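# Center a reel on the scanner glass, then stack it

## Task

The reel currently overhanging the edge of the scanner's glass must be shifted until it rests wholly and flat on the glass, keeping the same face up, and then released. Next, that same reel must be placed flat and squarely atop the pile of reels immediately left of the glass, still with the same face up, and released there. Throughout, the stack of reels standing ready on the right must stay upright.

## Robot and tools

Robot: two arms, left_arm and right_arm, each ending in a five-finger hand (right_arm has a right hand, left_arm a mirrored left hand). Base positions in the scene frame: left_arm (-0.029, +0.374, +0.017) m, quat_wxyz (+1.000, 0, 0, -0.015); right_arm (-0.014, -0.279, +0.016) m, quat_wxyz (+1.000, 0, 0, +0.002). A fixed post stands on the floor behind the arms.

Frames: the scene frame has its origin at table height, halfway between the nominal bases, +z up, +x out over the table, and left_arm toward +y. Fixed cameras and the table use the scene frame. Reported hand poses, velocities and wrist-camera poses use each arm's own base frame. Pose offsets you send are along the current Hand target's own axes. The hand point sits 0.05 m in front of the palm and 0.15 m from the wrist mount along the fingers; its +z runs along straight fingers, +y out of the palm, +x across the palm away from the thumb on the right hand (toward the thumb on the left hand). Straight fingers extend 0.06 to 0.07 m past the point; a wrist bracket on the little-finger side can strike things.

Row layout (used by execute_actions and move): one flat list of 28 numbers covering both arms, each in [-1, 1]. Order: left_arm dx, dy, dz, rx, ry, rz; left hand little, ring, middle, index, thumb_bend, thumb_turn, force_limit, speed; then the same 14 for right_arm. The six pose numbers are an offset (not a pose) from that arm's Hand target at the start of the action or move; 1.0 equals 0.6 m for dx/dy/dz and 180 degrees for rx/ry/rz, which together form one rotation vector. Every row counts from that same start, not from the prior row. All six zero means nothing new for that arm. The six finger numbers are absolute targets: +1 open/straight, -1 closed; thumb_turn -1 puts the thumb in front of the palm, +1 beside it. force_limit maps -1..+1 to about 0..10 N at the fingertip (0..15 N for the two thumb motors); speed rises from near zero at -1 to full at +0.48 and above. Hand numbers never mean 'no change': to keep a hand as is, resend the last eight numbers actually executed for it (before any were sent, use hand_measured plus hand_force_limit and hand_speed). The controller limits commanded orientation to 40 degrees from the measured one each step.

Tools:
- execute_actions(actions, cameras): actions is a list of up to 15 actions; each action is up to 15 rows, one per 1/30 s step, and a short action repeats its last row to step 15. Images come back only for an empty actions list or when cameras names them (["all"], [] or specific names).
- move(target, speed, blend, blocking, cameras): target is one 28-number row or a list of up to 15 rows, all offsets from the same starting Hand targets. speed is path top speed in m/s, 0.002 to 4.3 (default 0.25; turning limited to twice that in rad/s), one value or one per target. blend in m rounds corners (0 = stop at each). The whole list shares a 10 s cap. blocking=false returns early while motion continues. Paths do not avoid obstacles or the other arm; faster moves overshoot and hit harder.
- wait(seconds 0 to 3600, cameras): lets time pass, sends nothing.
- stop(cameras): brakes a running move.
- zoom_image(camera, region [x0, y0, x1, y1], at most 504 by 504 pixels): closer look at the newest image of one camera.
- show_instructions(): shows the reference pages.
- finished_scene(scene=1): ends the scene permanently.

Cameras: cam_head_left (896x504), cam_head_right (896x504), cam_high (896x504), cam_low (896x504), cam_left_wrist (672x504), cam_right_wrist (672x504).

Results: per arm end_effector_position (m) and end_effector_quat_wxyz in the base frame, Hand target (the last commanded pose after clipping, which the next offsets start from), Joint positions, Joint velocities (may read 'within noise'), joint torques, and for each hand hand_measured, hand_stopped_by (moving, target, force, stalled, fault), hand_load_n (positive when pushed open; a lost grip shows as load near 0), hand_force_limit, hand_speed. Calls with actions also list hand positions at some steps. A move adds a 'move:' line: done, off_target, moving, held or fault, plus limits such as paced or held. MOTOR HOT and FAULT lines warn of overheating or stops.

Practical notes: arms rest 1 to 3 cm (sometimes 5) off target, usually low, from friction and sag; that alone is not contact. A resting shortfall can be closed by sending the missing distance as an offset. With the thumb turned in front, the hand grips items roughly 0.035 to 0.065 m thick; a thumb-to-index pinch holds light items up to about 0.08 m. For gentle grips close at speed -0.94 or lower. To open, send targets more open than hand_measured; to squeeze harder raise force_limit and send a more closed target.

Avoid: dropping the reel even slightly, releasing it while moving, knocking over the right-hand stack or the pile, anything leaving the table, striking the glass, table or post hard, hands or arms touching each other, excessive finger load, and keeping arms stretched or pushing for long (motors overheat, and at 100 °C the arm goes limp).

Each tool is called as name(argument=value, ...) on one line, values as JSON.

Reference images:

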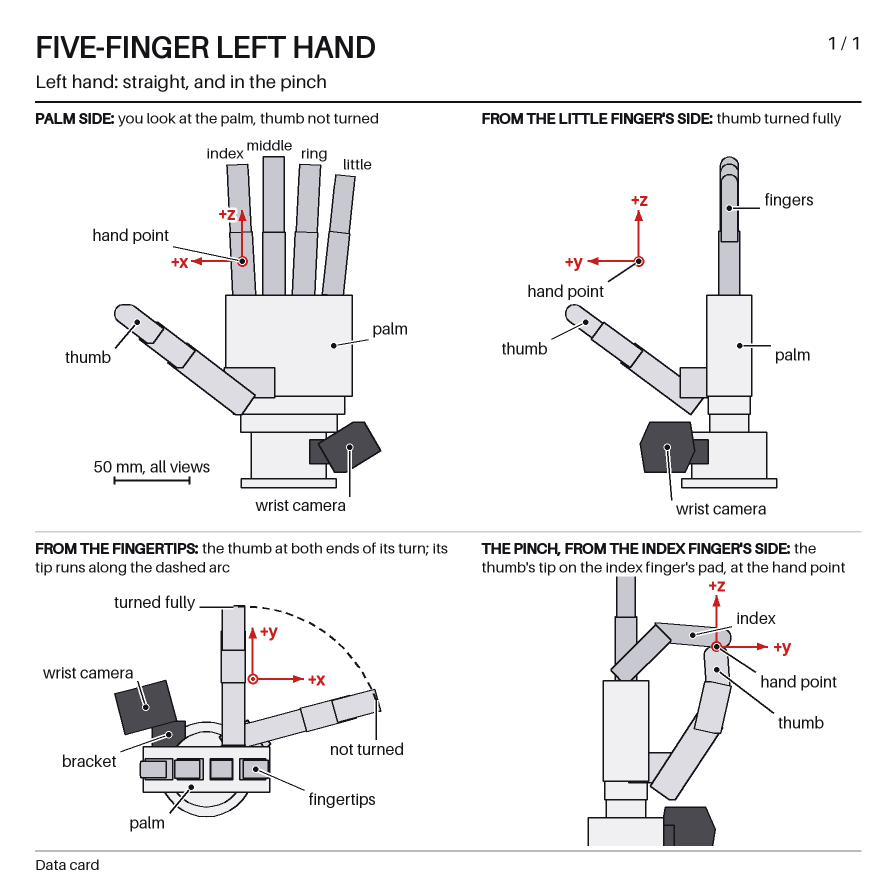

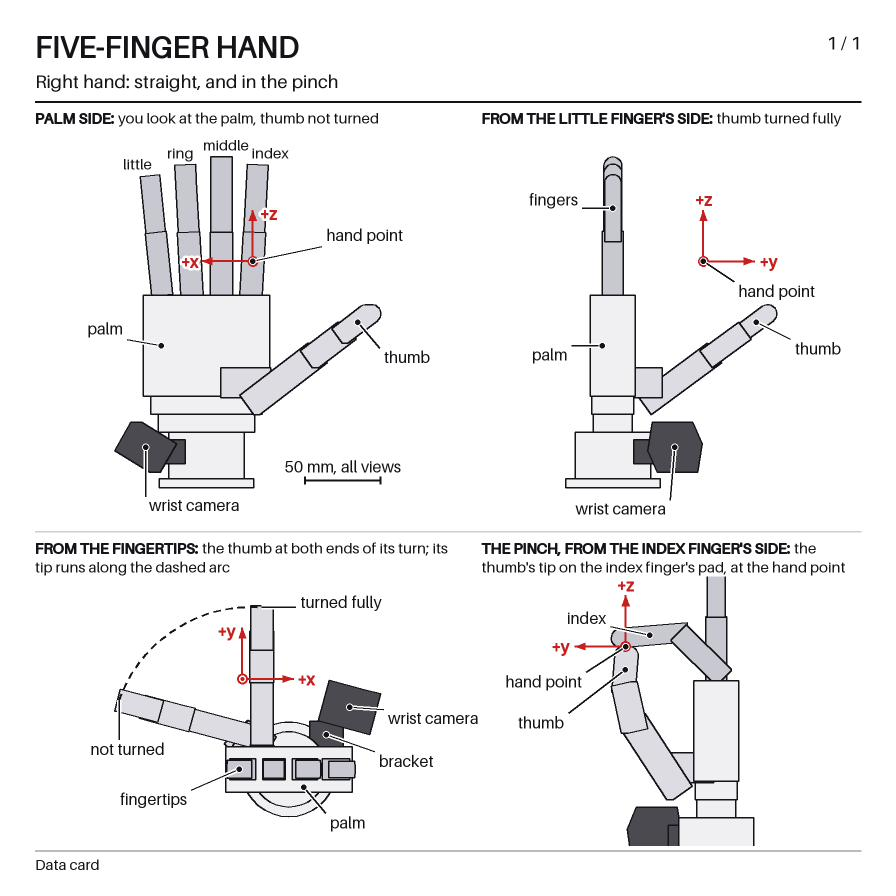

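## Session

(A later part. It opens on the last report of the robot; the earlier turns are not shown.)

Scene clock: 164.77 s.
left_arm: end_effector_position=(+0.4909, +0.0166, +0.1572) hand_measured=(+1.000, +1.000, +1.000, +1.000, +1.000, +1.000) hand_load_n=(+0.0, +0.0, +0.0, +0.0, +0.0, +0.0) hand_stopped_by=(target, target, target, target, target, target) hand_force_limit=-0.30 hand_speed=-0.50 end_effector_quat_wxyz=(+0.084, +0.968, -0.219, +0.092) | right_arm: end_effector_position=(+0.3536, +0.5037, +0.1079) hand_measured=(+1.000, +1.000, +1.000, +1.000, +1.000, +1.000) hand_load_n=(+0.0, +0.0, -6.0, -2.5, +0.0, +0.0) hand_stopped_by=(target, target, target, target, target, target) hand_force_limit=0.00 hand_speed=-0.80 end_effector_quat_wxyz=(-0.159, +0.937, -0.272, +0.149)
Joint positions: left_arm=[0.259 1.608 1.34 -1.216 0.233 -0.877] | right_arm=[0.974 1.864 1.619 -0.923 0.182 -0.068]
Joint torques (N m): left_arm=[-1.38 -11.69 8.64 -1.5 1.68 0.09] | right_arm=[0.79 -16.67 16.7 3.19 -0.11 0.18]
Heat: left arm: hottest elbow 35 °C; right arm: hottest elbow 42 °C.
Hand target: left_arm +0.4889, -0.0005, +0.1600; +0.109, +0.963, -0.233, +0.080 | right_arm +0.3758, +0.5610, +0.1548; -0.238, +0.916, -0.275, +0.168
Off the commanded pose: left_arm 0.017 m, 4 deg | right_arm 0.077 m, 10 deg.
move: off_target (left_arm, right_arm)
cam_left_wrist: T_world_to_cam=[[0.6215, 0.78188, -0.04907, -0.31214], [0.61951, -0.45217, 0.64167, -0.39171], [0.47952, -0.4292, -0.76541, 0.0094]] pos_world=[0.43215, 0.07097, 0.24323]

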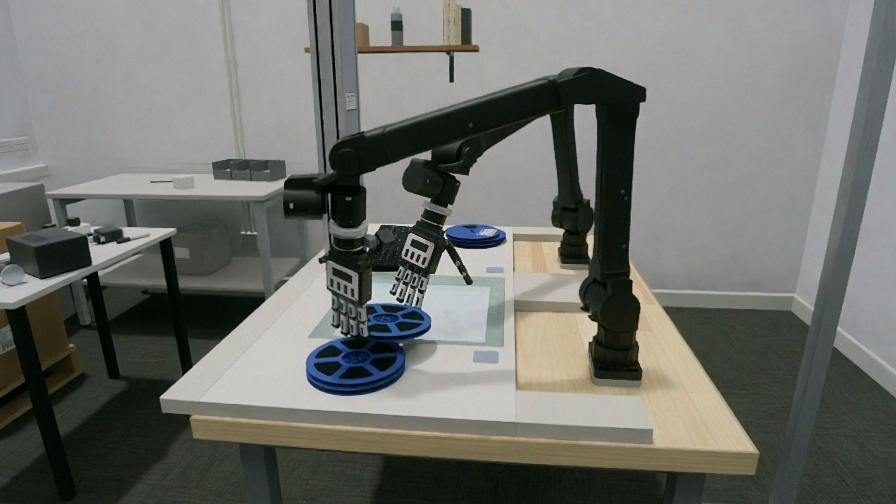

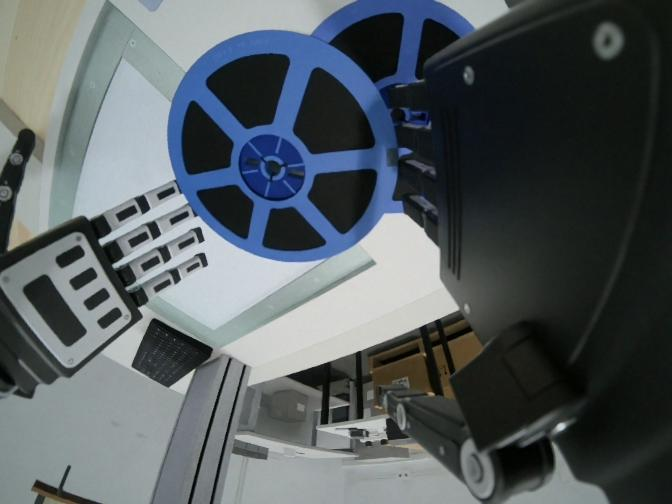

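wait(seconds=0.1, cameras=["cam_high","cam_head_right"])

zoom_image(camera="cam_high", region=[560, 190, 720, 330])

zoom_image(camera="cam_head_right", region=[250, 200, 370, 300])

Scene clock: 165.53 s.
left_arm: end_effector_position=(+0.4909, +0.0166, +0.1574) hand_measured=(+1.000, +1.000, +1.000, +1.000, +1.000, +1.000) hand_load_n=(+0.0, +0.5, +0.5, +0.5, +0.0, +0.0) hand_stopped_by=(target, target, target, target, target, target) hand_force_limit=-0.30 hand_speed=-0.50 end_effector_quat_wxyz=(+0.083, +0.968, -0.220, +0.092) | right_arm: end_effector_position=(+0.3537, +0.5039, +0.1080) hand_measured=(+1.000, +1.000, +1.000, +1.000, +1.000, +1.000) hand_load_n=(-0.5, +0.0, -6.5, -3.0, +0.0, +0.0) hand_stopped_by=(target, target, target, target, target, target) hand_force_limit=0.00 hand_speed=-0.80 end_effector_quat_wxyz=(-0.159, +0.937, -0.272, +0.149)
Joint positions: left_arm=[0.259 1.608 1.34 -1.216 0.233 -0.876] | right_arm=[0.974 1.864 1.619 -0.923 0.182 -0.068]
Joint torques (N m): left_arm=[-1.38 -11.63 8.53 -1.46 1.68 0.09] | right_arm=[0.73 -16.62 16.7 3.21 -0.11 0.19]
Heat: left arm: hottest elbow 35 °C; right arm: hottest elbow 42 °C.
Hand target: left_arm +0.4889, -0.0005, +0.1601; +0.109, +0.963, -0.233, +0.080 | right_arm +0.3759, +0.5610, +0.1548; -0.239, +0.916, -0.275, +0.168
Off the commanded pose: left_arm 0.017 m, 4 deg | right_arm 0.077 m, 10 deg.
wait: 0.10 s; at rest from the start
Images, in order (width x height): cam_head_right 896x504, cam_high 896x504.

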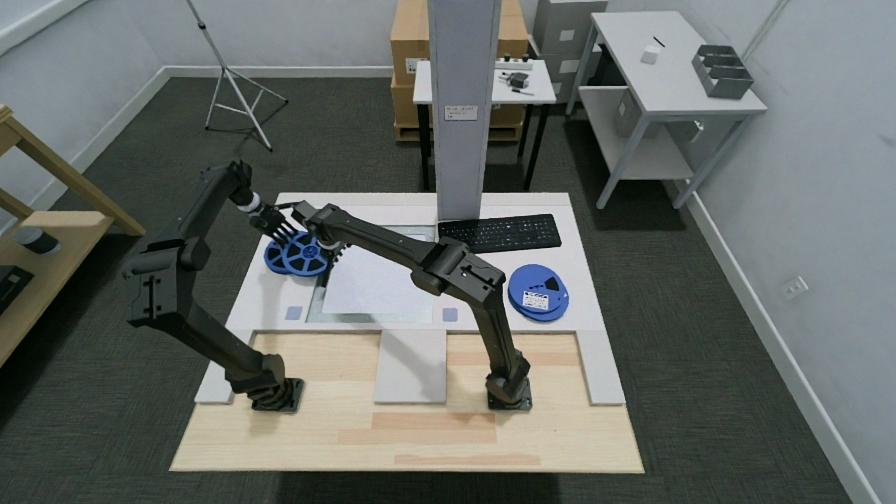

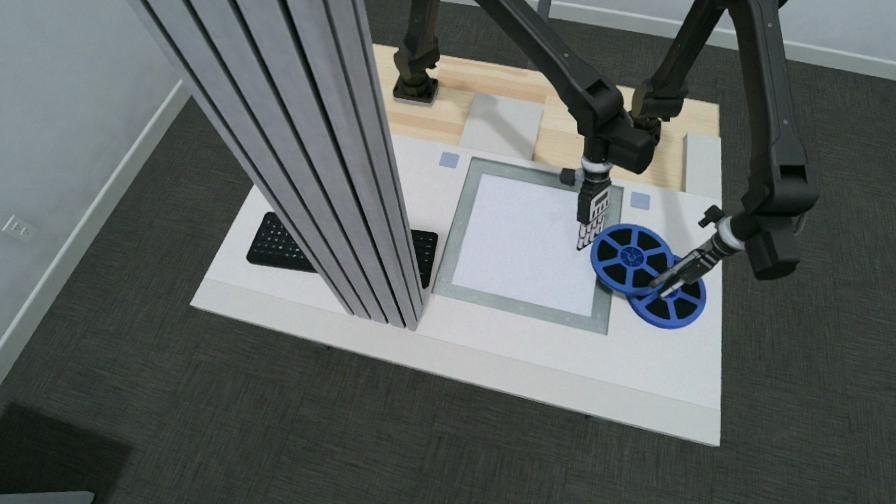

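Scaled by 3.150 from the camera's image (finer frame: 1280x720).

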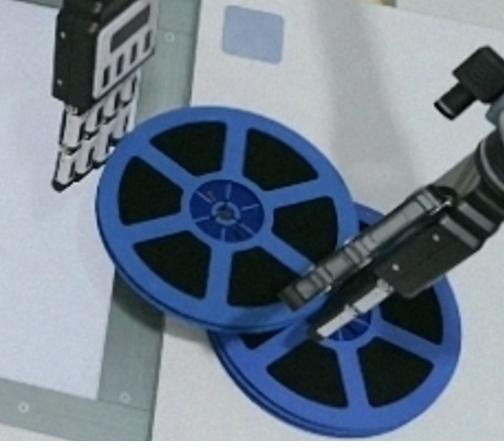

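Scaled by 4.200 from the camera's image (finer frame: 1280x720).

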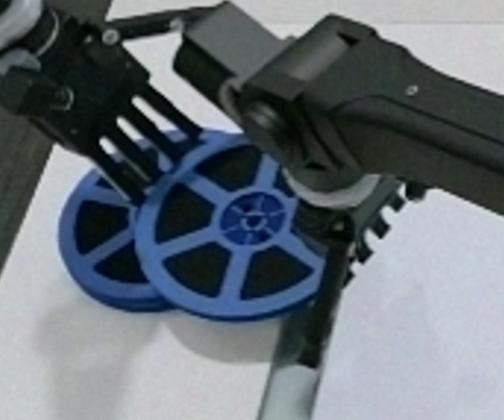

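move(target=[-0.01427,-0.08758,-0.00843,0,0,0,1,1,1,1,1,1,-0.3,-0.5,-0.02403,-0.07657,0.03782,0,0,0,1,1,1,1,1,1,0,-0.8], speed=0.05, cameras=["cam_low","cam_left_wrist"])

zoom_image(camera="cam_low", region=[310, 270, 430, 370])

Scene clock: 168.60 s.
left_arm: end_effector_position=(+0.5104, +0.0724, +0.1553) hand_measured=(+1.000, +1.000, +1.000, +1.000, +1.000, +1.000) hand_load_n=(+0.0, +0.0, +0.5, +0.0, +0.0, +0.0) hand_stopped_by=(target, target, target, target, target, target) hand_force_limit=-0.30 hand_speed=-0.50 end_effector_quat_wxyz=(+0.076, +0.968, -0.218, +0.098) | right_arm: end_effector_position=(+0.3774, +0.5578, +0.1071) hand_measured=(+1.000, +1.000, +1.000, +1.000, +1.000, +1.000) hand_load_n=(+0.0, +0.0, -6.0, -4.0, +0.0, +0.0) hand_stopped_by=(target, target, target, target, target, target) hand_force_limit=0.00 hand_speed=-0.80 end_effector_quat_wxyz=(-0.164, +0.936, -0.271, +0.152)
Joint positions: left_arm=[0.352 1.689 1.439 -1.238 0.234 -0.786] | right_arm=[0.991 2.014 1.845 -0.991 0.191 -0.056]
Joint torques (N m): left_arm=[-1.79 -12.92 8.08 -1.85 1.74 0.1] | right_arm=[0.85 -18.61 17.18 2.59 -0.09 0.22]
Heat: left arm: hottest elbow 35 °C; right arm: hottest elbow 43 °C.
Hand target: left_arm +0.5053, +0.0500, +0.1541; +0.109, +0.963, -0.233, +0.080 | right_arm +0.3939, +0.6110, +0.1578; -0.239, +0.916, -0.275, +0.168
Off the commanded pose: left_arm 0.023 m, 5 deg | right_arm 0.075 m, 9 deg.
move: off_target (left_arm, right_arm)
cam_left_wrist: T_world_to_cam=[[0.61756, 0.78591, -0.03089, -0.36911], [0.61275, -0.45613, 0.64536, -0.37413], [0.4931, -0.41748, -0.76326, 0.01437]] pos_world=[0.45011, 0.12543, 0.24101]

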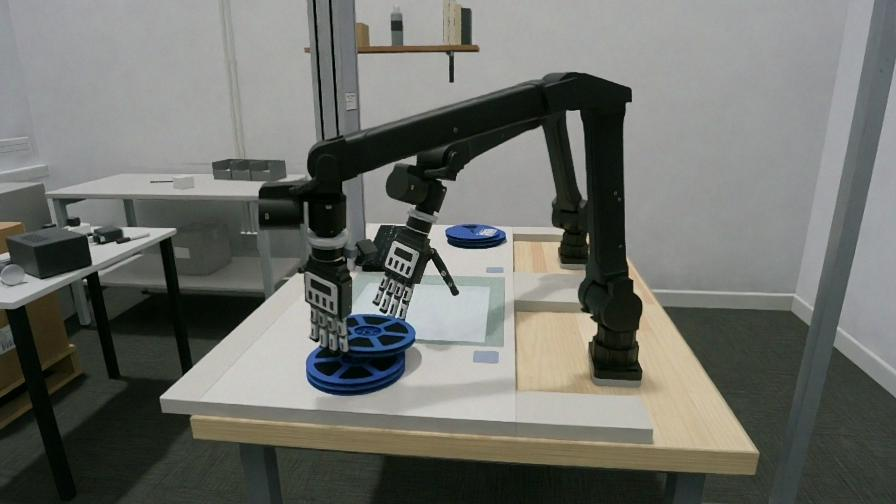

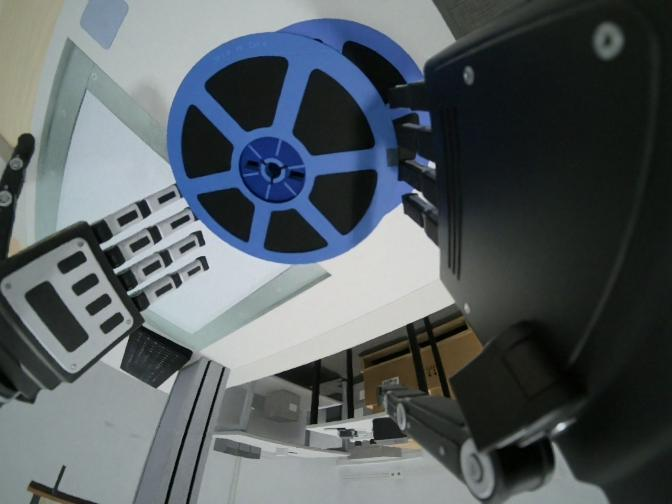

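Scaled by 4.200 from the camera's image (finer frame: 1280x720).

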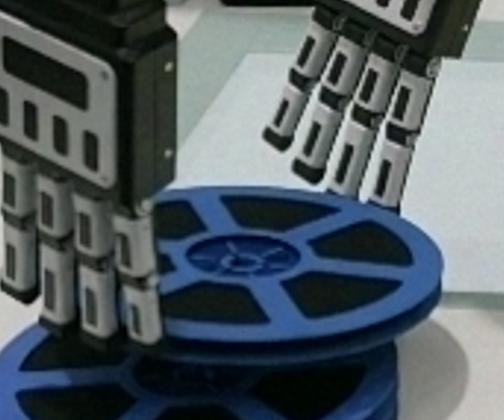

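move(target=[-0.01475,-0.06082,-0.00545,0,0,0,1,1,1,1,1,1,-0.3,-0.5,-0.02185,-0.05113,0.02803,0,0,0,1,1,1,1,1,1,0,-0.8], speed=0.05, cameras=["cam_low","cam_high","cam_head_right","cam_left_wrist"])

zoom_image(camera="cam_low", region=[300, 280, 420, 400])

zoom_image(camera="cam_high", region=[600, 210, 740, 340])

zoom_image(camera="cam_head_right", region=[230, 190, 350, 290])

Scene clock: 170.43 s.
left_arm: end_effector_position=(+0.5203, +0.1106, +0.1526) hand_measured=(+1.000, +1.000, +1.000, +1.000, +1.000, +1.000) hand_load_n=(+0.0, +0.0, +1.0, +0.0, +0.0, +0.0) hand_stopped_by=(target, target, target, target, target, target) hand_force_limit=-0.30 hand_speed=-0.50 end_effector_quat_wxyz=(+0.072, +0.968, -0.217, +0.100) | right_arm: end_effector_position=(+0.3896, +0.5949, +0.1061) hand_measured=(+1.000, +1.000, +1.000, +1.000, +1.000, +1.000) hand_load_n=(+0.0, +0.0, -6.5, -4.5, +0.0, +0.0) hand_stopped_by=(target, target, target, target, target, target) hand_force_limit=0.00 hand_speed=-0.80 end_effector_quat_wxyz=(-0.162, +0.937, -0.270, +0.153)
Joint positions: left_arm=[0.412 1.747 1.51 -1.256 0.235 -0.726] | right_arm=[1.007 2.132 2.036 -1.069 0.198 -0.044]
Joint torques (N m): left_arm=[-1.67 -13.68 7.86 -2.11 1.72 0.12] | right_arm=[0.79 -20.13 17.26 2.69 -0.08 0.23]
Heat: left arm: hottest elbow 35 °C; right arm: hottest elbow 43 °C.
Hand target: left_arm +0.5143, +0.0862, +0.1492; +0.109, +0.963, -0.233, +0.080 | right_arm +0.4040, +0.6470, +0.1578; -0.239, +0.916, -0.275, +0.168
Off the commanded pose: left_arm 0.025 m, 5 deg | right_arm 0.075 m, 9 deg.
move: off_target (left_arm, right_arm)
cam_left_wrist: T_world_to_cam=[[0.61666, 0.78692, -0.02207, -0.40631], [0.60913, -0.4592, 0.6466, -0.359], [0.49869, -0.41218, -0.76251, 0.01973]] pos_world=[0.45939, 0.16301, 0.2382]
Images, in order (width x height): cam_head_right 896x504, cam_high 896x504, cam_low 896x504, cam_left_wrist 672x504.

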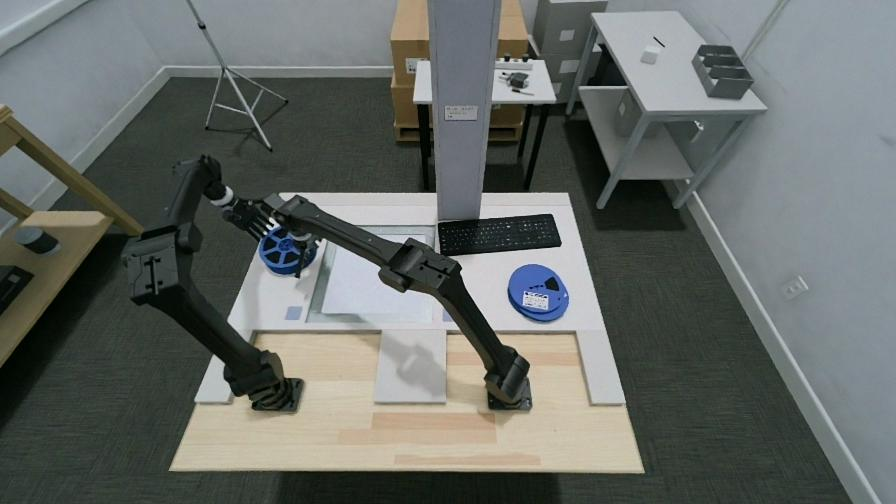

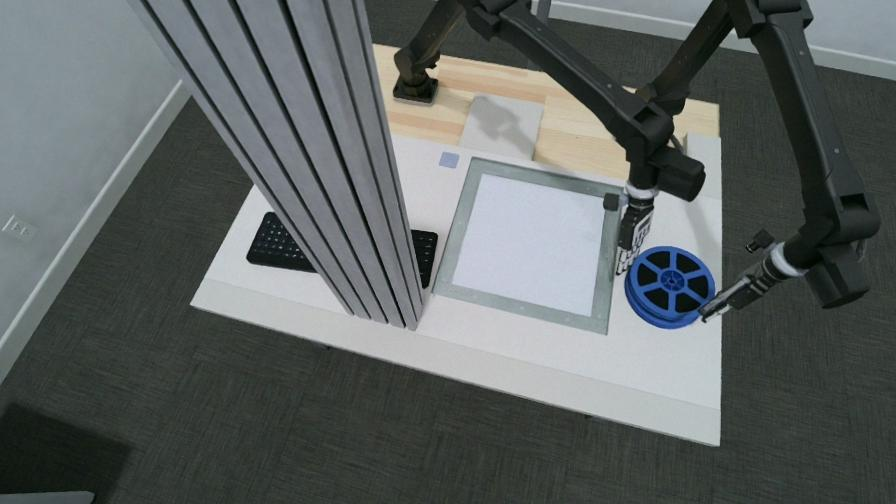

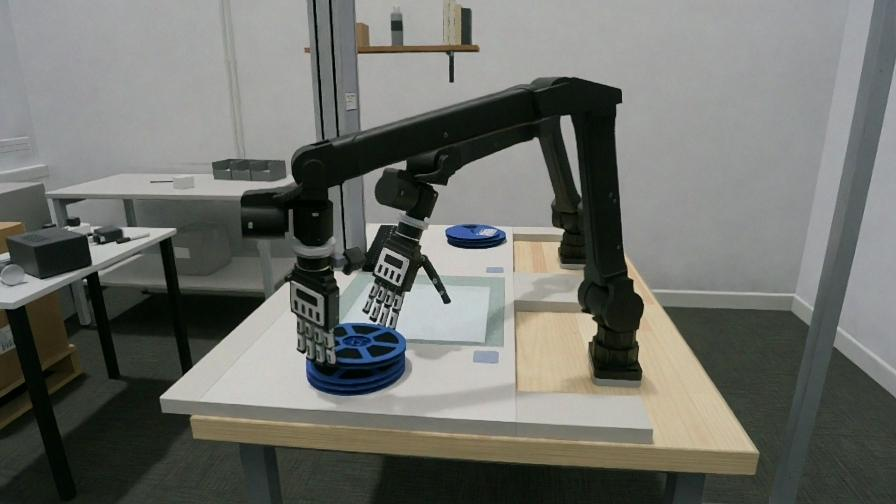

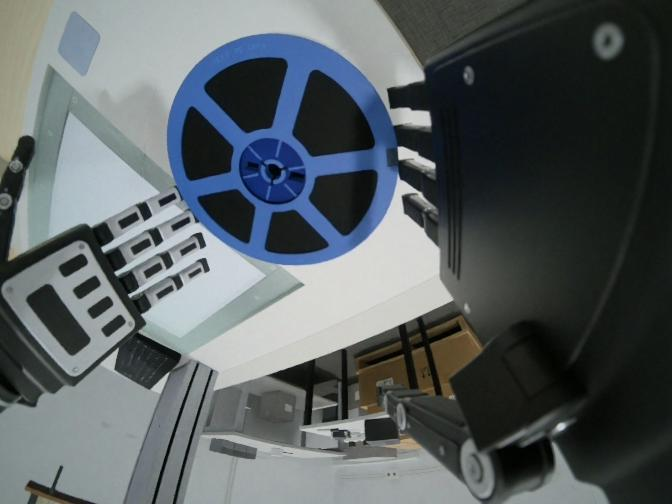

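Scaled by 4.200 from the camera's image (finer frame: 1280x720).

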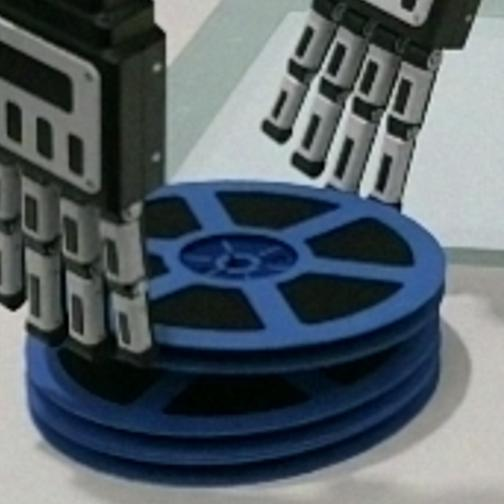

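Scaled by 3.600 from the camera's image (finer frame: 1280x720).

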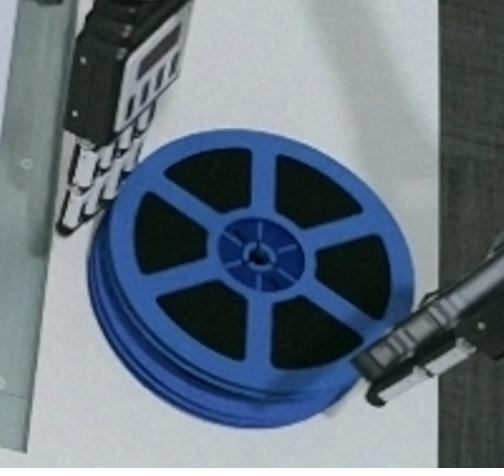

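Scaled by 4.200 from the camera's image (finer frame: 1280x720).

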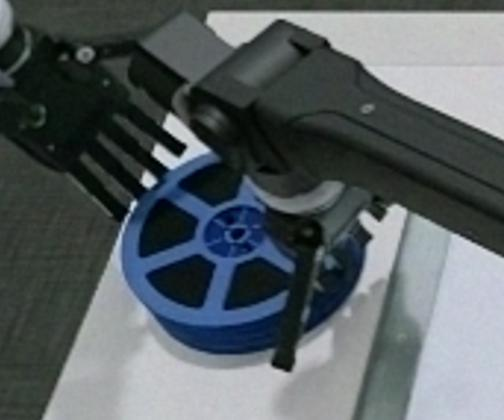

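move(target=[-0.00341,-0.00289,0.01605,0,0,0,1,1,1,1,1,1,-0.3,-0.5,-0.00294,0.00884,0.01382,0,0,0,1,1,1,1,1,1,0,-0.8], speed=0.03, cameras=["cam_low"])

zoom_image(camera="cam_low", region=[300, 280, 420, 400])

Scene clock: 173.80 s.
left_arm: end_effector_position=(+0.5204, +0.1106, +0.1492) hand_measured=(+1.000, +1.000, +1.000, +1.000, +1.000, +1.000) hand_load_n=(+0.0, +0.0, +0.5, +0.0, +0.0, +0.0) hand_stopped_by=(target, target, target, target, target, target) hand_force_limit=-0.30 hand_speed=-0.50 end_effector_quat_wxyz=(+0.074, +0.968, -0.217, +0.097) | right_arm: end_effector_position=(+0.3895, +0.5948, +0.1027) hand_measured=(+1.000, +1.000, +1.000, +1.000, +1.000, +1.000) hand_load_n=(+0.0, +0.0, -6.5, -4.5, +0.0, +0.0) hand_stopped_by=(target, target, target, target, target, target) hand_force_limit=0.00 hand_speed=-0.80 end_effector_quat_wxyz=(-0.160, +0.937, -0.270, +0.152)
Joint positions: left_arm=[0.412 1.754 1.51 -1.256 0.235 -0.726] | right_arm=[1.007 2.137 2.036 -1.069 0.198 -0.044]
Joint torques (N m): left_arm=[-1.96 -13.68 6.72 -1.31 1.71 0.12] | right_arm=[0.79 -20.19 15.88 3.47 -0.07 0.23]
Heat: left arm: hottest elbow 35 °C; right arm: hottest elbow 44 °C.
Hand target: left_arm +0.5143, +0.0862, +0.1392; +0.109, +0.963, -0.233, +0.080 | right_arm +0.4040, +0.6469, +0.1476; -0.238, +0.916, -0.275, +0.168
Off the commanded pose: left_arm 0.027 m, 5 deg | right_arm 0.070 m, 10 deg.
move: off_target (left_arm, right_arm)

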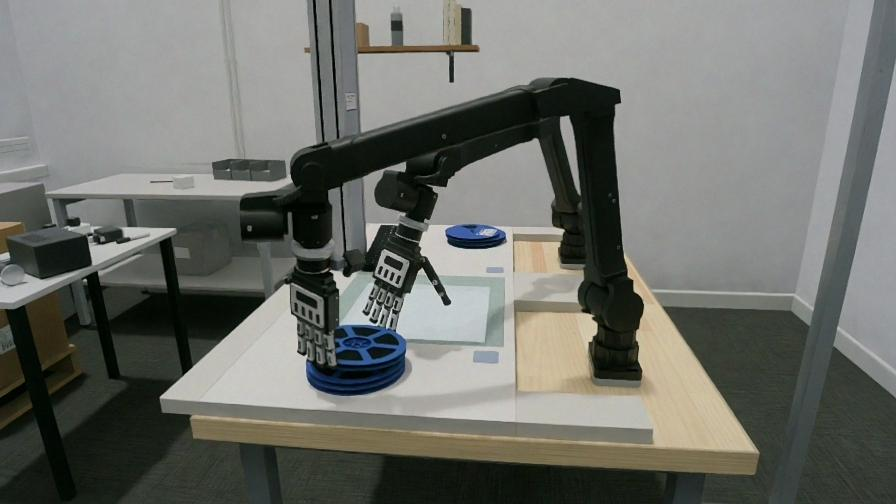

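Scaled by 4.200 from the camera's image (finer frame: 1280x720).

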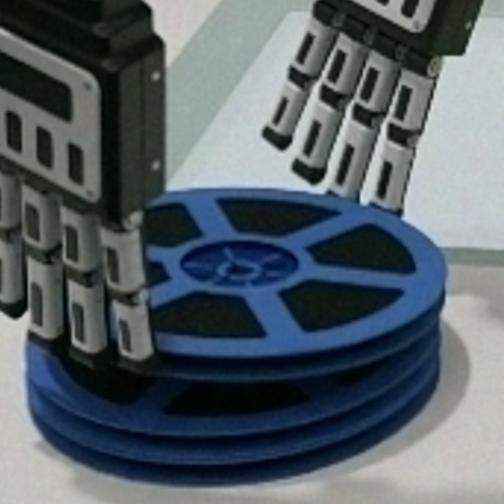

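move(target=[-0.00409,-0.00347,0.01926,0,0,0,1,1,1,1,1,1,-0.3,-0.5,-0.00294,0.00884,0.01382,0,0,0,1,1,1,1,1,1,0,-0.8], speed=0.03, cameras=["cam_low","cam_high"])

zoom_image(camera="cam_low", region=[300, 280, 420, 400])

zoom_image(camera="cam_high", region=[600, 210, 740, 340])

Scene clock: 174.90 s.
left_arm: end_effector_position=(+0.5253, +0.1126, +0.1441) hand_measured=(+1.000, +1.000, +1.000, +1.000, +1.000, +1.000) hand_load_n=(+0.0, +0.5, +0.5, +0.0, +0.0, +0.0) hand_stopped_by=(target, target, target, target, target, target) hand_force_limit=-0.30 hand_speed=-0.50 end_effector_quat_wxyz=(+0.071, +0.968, -0.220, +0.103) | right_arm: end_effector_position=(+0.3918, +0.5981, +0.1005) hand_measured=(+1.000, +1.000, +1.000, +1.000, +1.000, +1.000) hand_load_n=(+0.0, +0.0, -6.5, -3.5, -0.5, +0.0) hand_stopped_by=(target, target, target, target, target, target) hand_force_limit=0.00 hand_speed=-0.80 end_effector_quat_wxyz=(-0.165, +0.936, -0.271, +0.154)
Joint positions: left_arm=[0.412 1.763 1.51 -1.235 0.237 -0.722] | right_arm=[1.007 2.141 2.036 -1.054 0.2 -0.043]
Joint torques (N m): left_arm=[-1.67 -14.1 5.39 -1.07 1.66 0.09] | right_arm=[0.73 -19.96 14.53 3.75 -0.1 0.21]
Heat: left arm: hottest elbow 35 °C; right arm: hottest elbow 44 °C.
Hand target: left_arm +0.5143, +0.0862, +0.1271; +0.109, +0.963, -0.233, +0.080 | right_arm +0.4041, +0.6469, +0.1378; -0.239, +0.916, -0.275, +0.169
Off the commanded pose: left_arm 0.033 m, 5 deg | right_arm 0.062 m, 9 deg.
move: off_target (left_arm, right_arm)
Images, in order (width x height): cam_high 896x504, cam_low 896x504.

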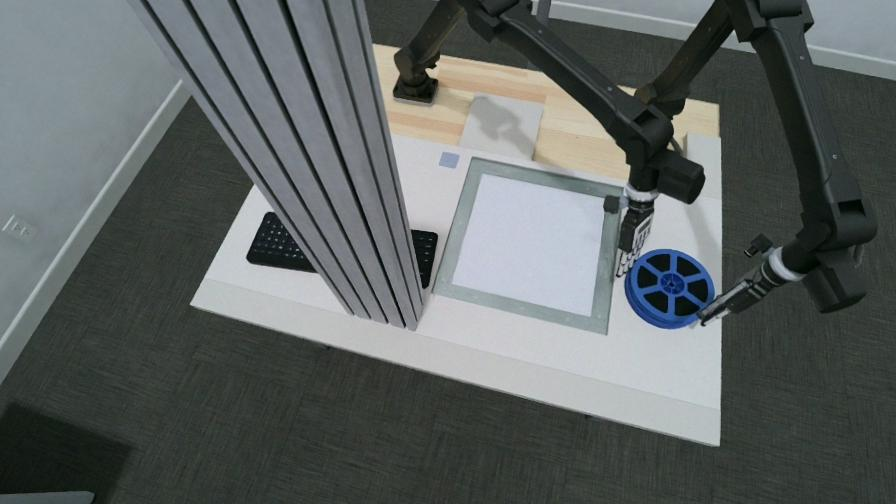

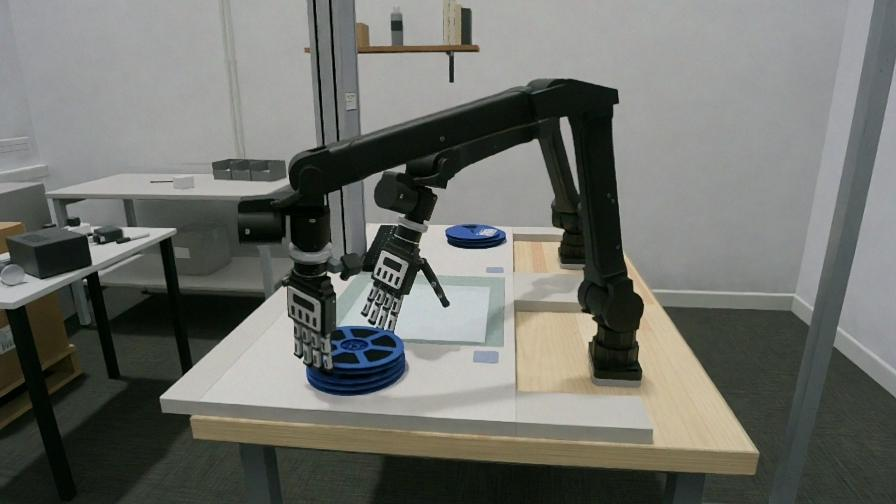

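Scaled by 4.200 from the camera's image (finer frame: 1280x720).

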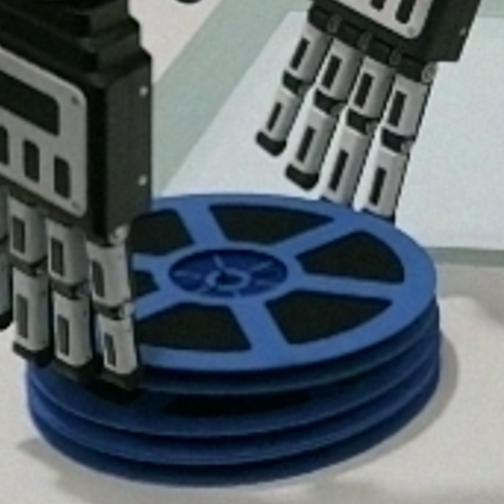

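Scaled by 3.600 from the camera's image (finer frame: 1280x720).

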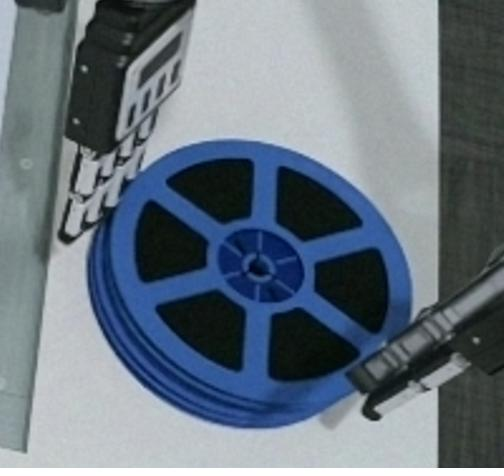

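move(target=[-0.00986,-0.00019,0.01863,0,0,0,1,1,1,1,1,1,-0.3,-0.5,-0.00881,0.01343,0.01366,0,0,0,1,1,1,1,1,1,0,-0.8], speed=0.03, cameras=["cam_low","cam_high"])

zoom_image(camera="cam_low", region=[300, 280, 420, 400])

zoom_image(camera="cam_high", region=[600, 210, 740, 340])

Scene clock: 177.40 s.
left_arm: end_effector_position=(+0.5258, +0.1178, +0.1357) hand_measured=(+1.000, +1.000, +1.000, +1.000, +1.000, +1.000) hand_load_n=(+0.0, +0.5, +0.5, +0.0, +0.0, +0.0) hand_stopped_by=(target, target, target, target, target, target) hand_force_limit=-0.30 hand_speed=-0.50 end_effector_quat_wxyz=(+0.065, +0.967, -0.219, +0.108) | right_arm: end_effector_position=(+0.3946, +0.6028, +0.1011) hand_measured=(+1.000, +1.000, +1.000, +1.000, +1.000, +1.000) hand_load_n=(+0.0, +0.0, -7.0, -5.0, +0.0, +0.0) hand_stopped_by=(target, target, target, target, target, target) hand_force_limit=0.00 hand_speed=-0.80 end_effector_quat_wxyz=(-0.174, +0.933, -0.271, +0.158)
Joint positions: left_arm=[0.42 1.765 1.489 -1.198 0.235 -0.717] | right_arm=[1.008 2.142 2.036 -1.034 0.203 -0.042]
Joint torques (N m): left_arm=[-2.08 -14.15 4.64 -1.29 1.72 0.06] | right_arm=[1.08 -19.96 12.34 4.1 -0.14 0.25]
Heat: left arm: hottest elbow 35 °C; right arm: hottest elbow 44 °C.
Hand target: left_arm +0.5103, +0.0861, +0.1151; +0.109, +0.963, -0.233, +0.080 | right_arm +0.4000, +0.6469, +0.1256; -0.238, +0.916, -0.275, +0.168
Off the commanded pose: left_arm 0.041 m, 6 deg | right_arm 0.051 m, 8 deg.
move: off_target (left_arm, right_arm)
Images, in order (width x height): cam_high 896x504, cam_low 896x504.

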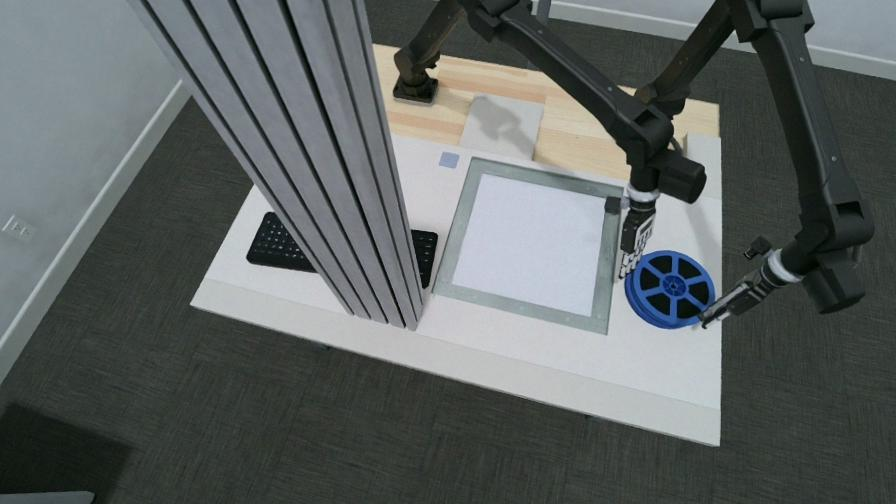

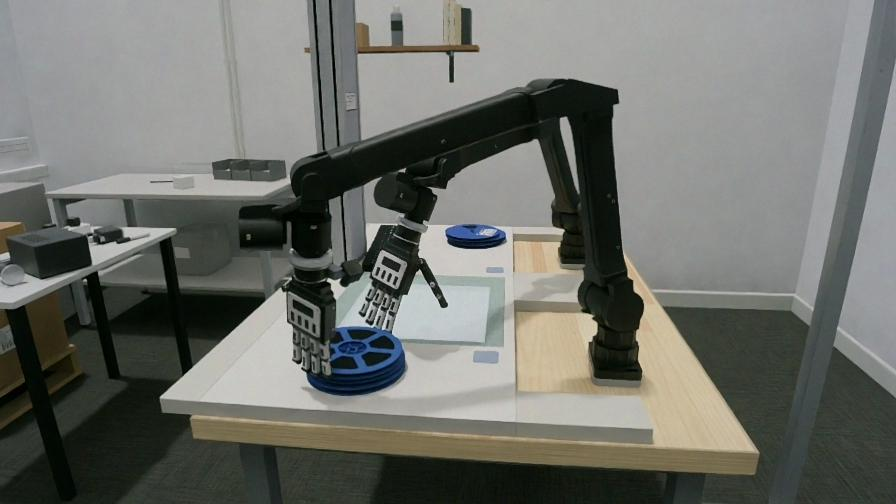

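Scaled by 4.200 from the camera's image (finer frame: 1280x720).

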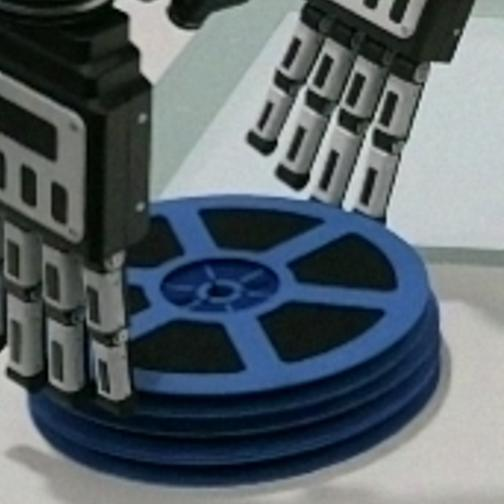

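Scaled by 3.600 from the camera's image (finer frame: 1280x720).

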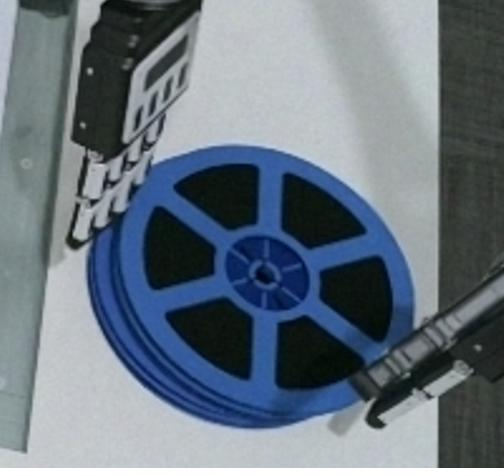

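move(target=[-0.00238,0.02362,0.00375,0,0,0,1,1,1,1,1,1,-0.3,-0.5,-0.00613,0.0338,0.01328,0,0,0,1,1,1,1,1,1,0,-0.8], speed=0.03, cameras=["cam_low","cam_high"])

zoom_image(camera="cam_low", region=[300, 280, 420, 400])

zoom_image(camera="cam_high", region=[600, 210, 740, 340])

Scene clock: 179.47 s.
left_arm: end_effector_position=(+0.5201, +0.1167, +0.1227) hand_measured=(+1.000, +1.000, +1.000, +1.000, +1.000, +1.000) hand_load_n=(+0.0, +0.0, +0.5, +0.0, +0.0, +0.0) hand_stopped_by=(target, target, target, target, target, target) hand_force_limit=-0.30 hand_speed=-0.50 end_effector_quat_wxyz=(+0.065, +0.968, -0.219, +0.103) | right_arm: end_effector_position=(+0.3920, +0.6000, +0.0875) hand_measured=(+1.000, +1.000, +1.000, +1.000, +1.000, +1.000) hand_load_n=(+0.0, +0.0, -5.5, -5.0, +0.0, +0.0) hand_stopped_by=(target, target, target, target, target, target) hand_force_limit=0.00 hand_speed=-0.80 end_effector_quat_wxyz=(-0.183, +0.931, -0.273, +0.162)
Joint positions: left_arm=[0.42 1.765 1.456 -1.173 0.227 -0.717] | right_arm=[1.009 2.119 1.959 -0.96 0.206 -0.039]
Joint torques (N m): left_arm=[-3.19 -15.74 4.19 -1.62 1.98 -0.07] | right_arm=[1.14 -20.13 10.7 3.89 -0.19 0.23]
Heat: left arm: hottest elbow 35 °C; right arm: hottest elbow 44 °C.
Hand target: left_arm +0.5026, +0.0739, +0.1151; +0.109, +0.963, -0.233, +0.080 | right_arm +0.3920, +0.6369, +0.1078; -0.239, +0.916, -0.275, +0.168
Off the commanded pose: left_arm 0.047 m, 6 deg | right_arm 0.042 m, 7 deg.
move: off_target (left_arm, right_arm)
Images, in order (width x height): cam_high 896x504, cam_low 896x504.

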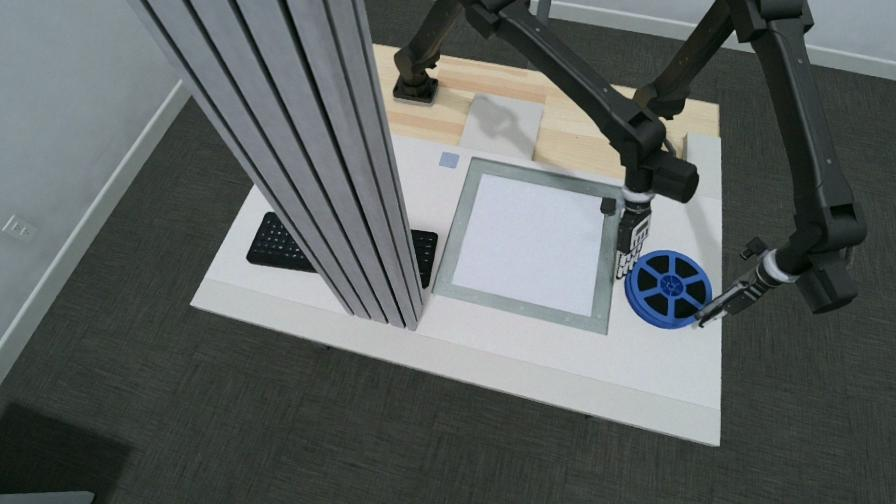

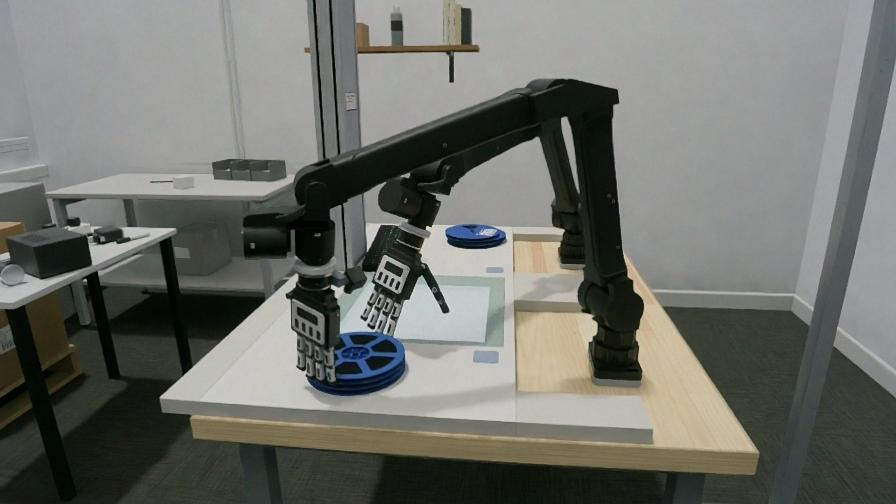

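Scaled by 4.200 from the camera's image (finer frame: 1280x720).

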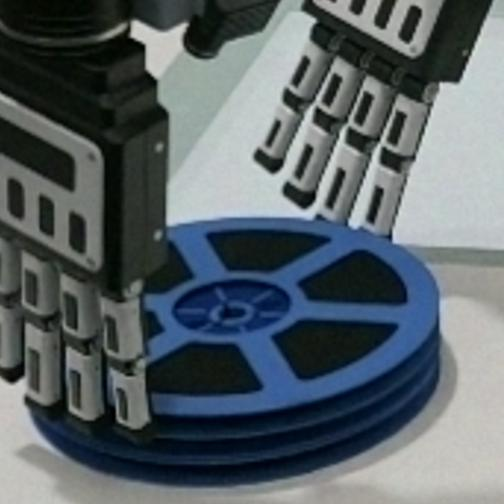

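Scaled by 3.600 from the camera's image (finer frame: 1280x720).

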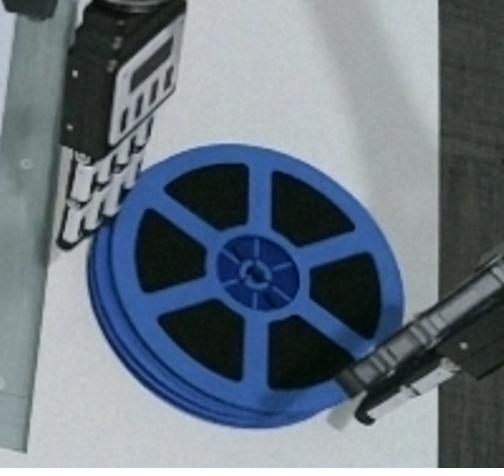

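move(target=[0.00687,0.01562,0.0008,0,0,0,1,1,1,1,1,1,-0.3,-0.5,0.00705,0.02123,0.004,0,0,0,1,1,1,1,1,1,0,-0.8], speed=0.03, cameras=["cam_low","cam_high"])

zoom_image(camera="cam_low", region=[300, 280, 420, 400])

zoom_image(camera="cam_high", region=[600, 210, 740, 340])

Scene clock: 181.33 s.
left_arm: end_effector_position=(+0.5179, +0.1109, +0.1263) hand_measured=(+1.000, +1.000, +1.000, +1.000, +1.000, +1.000) hand_load_n=(+0.0, +0.5, +0.5, +0.0, +0.0, +0.0) hand_stopped_by=(target, target, target, target, target, target) hand_force_limit=-0.30 hand_speed=-0.50 end_effector_quat_wxyz=(+0.064, +0.968, -0.218, +0.104) | right_arm: end_effector_position=(+0.3886, +0.5946, +0.0842) hand_measured=(+1.000, +1.000, +1.000, +1.000, +1.000, +1.000) hand_load_n=(+0.0, +0.0, -5.5, -4.0, +0.0, +0.0) hand_stopped_by=(target, target, target, target, target, target) hand_force_limit=0.00 hand_speed=-0.80 end_effector_quat_wxyz=(-0.190, +0.929, -0.273, +0.164)
Joint positions: left_arm=[0.412 1.749 1.444 -1.171 0.227 -0.727] | right_arm=[1.009 2.09 1.899 -0.913 0.206 -0.039]
Joint torques (N m): left_arm=[-4.01 -15.68 4.21 -1.48 1.95 -0.14] | right_arm=[0.56 -19.49 10.36 3.74 -0.28 0.19]
Heat: left arm: hottest elbow 35 °C; right arm: hottest elbow 44 °C.
Hand target: left_arm +0.5020, +0.0639, +0.1172; +0.109, +0.963, -0.233, +0.080 | right_arm +0.3910, +0.6259, +0.0995; -0.238, +0.916, -0.275, +0.168
Off the commanded pose: left_arm 0.051 m, 6 deg | right_arm 0.035 m, 6 deg.
move: off_target (left_arm, right_arm)
Images, in order (width x height): cam_high 896x504, cam_low 896x504.

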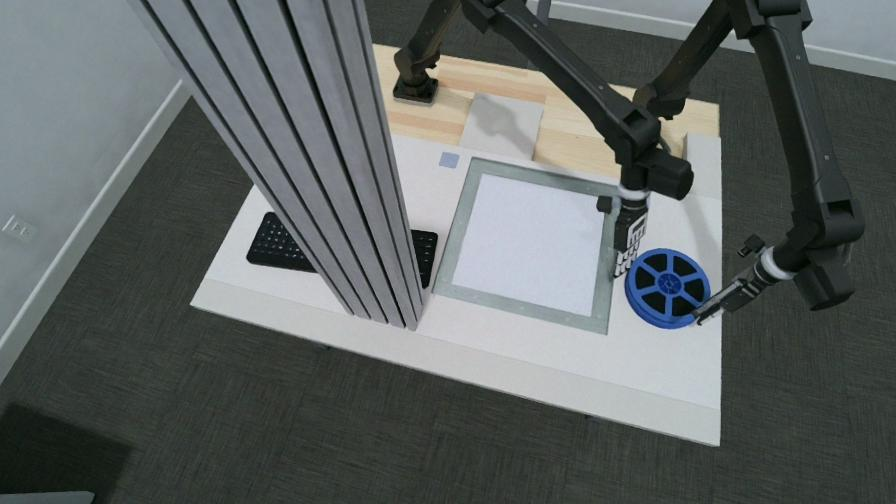

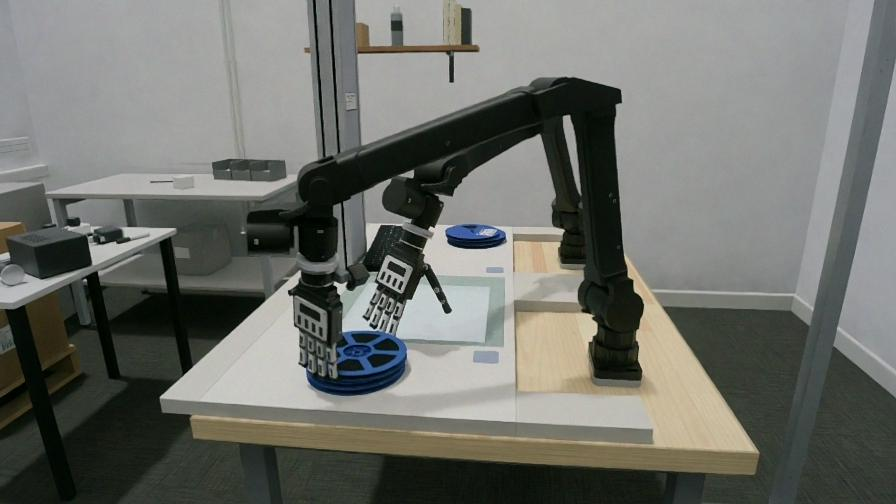

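Scaled by 4.200 from the camera's image (finer frame: 1280x720).

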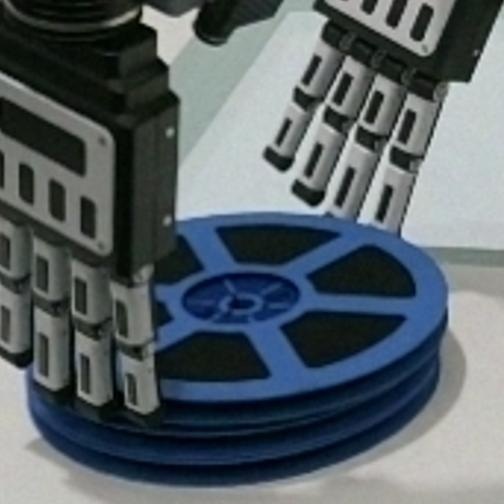

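Scaled by 3.600 from the camera's image (finer frame: 1280x720).

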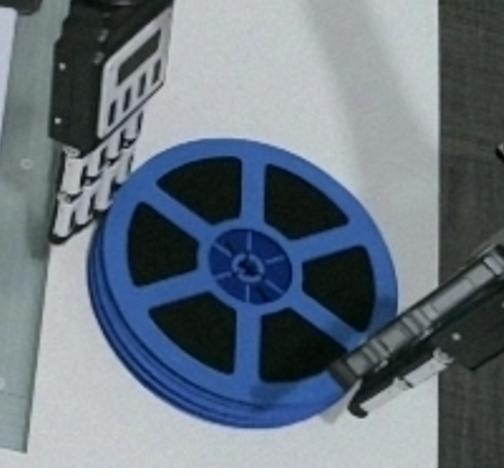

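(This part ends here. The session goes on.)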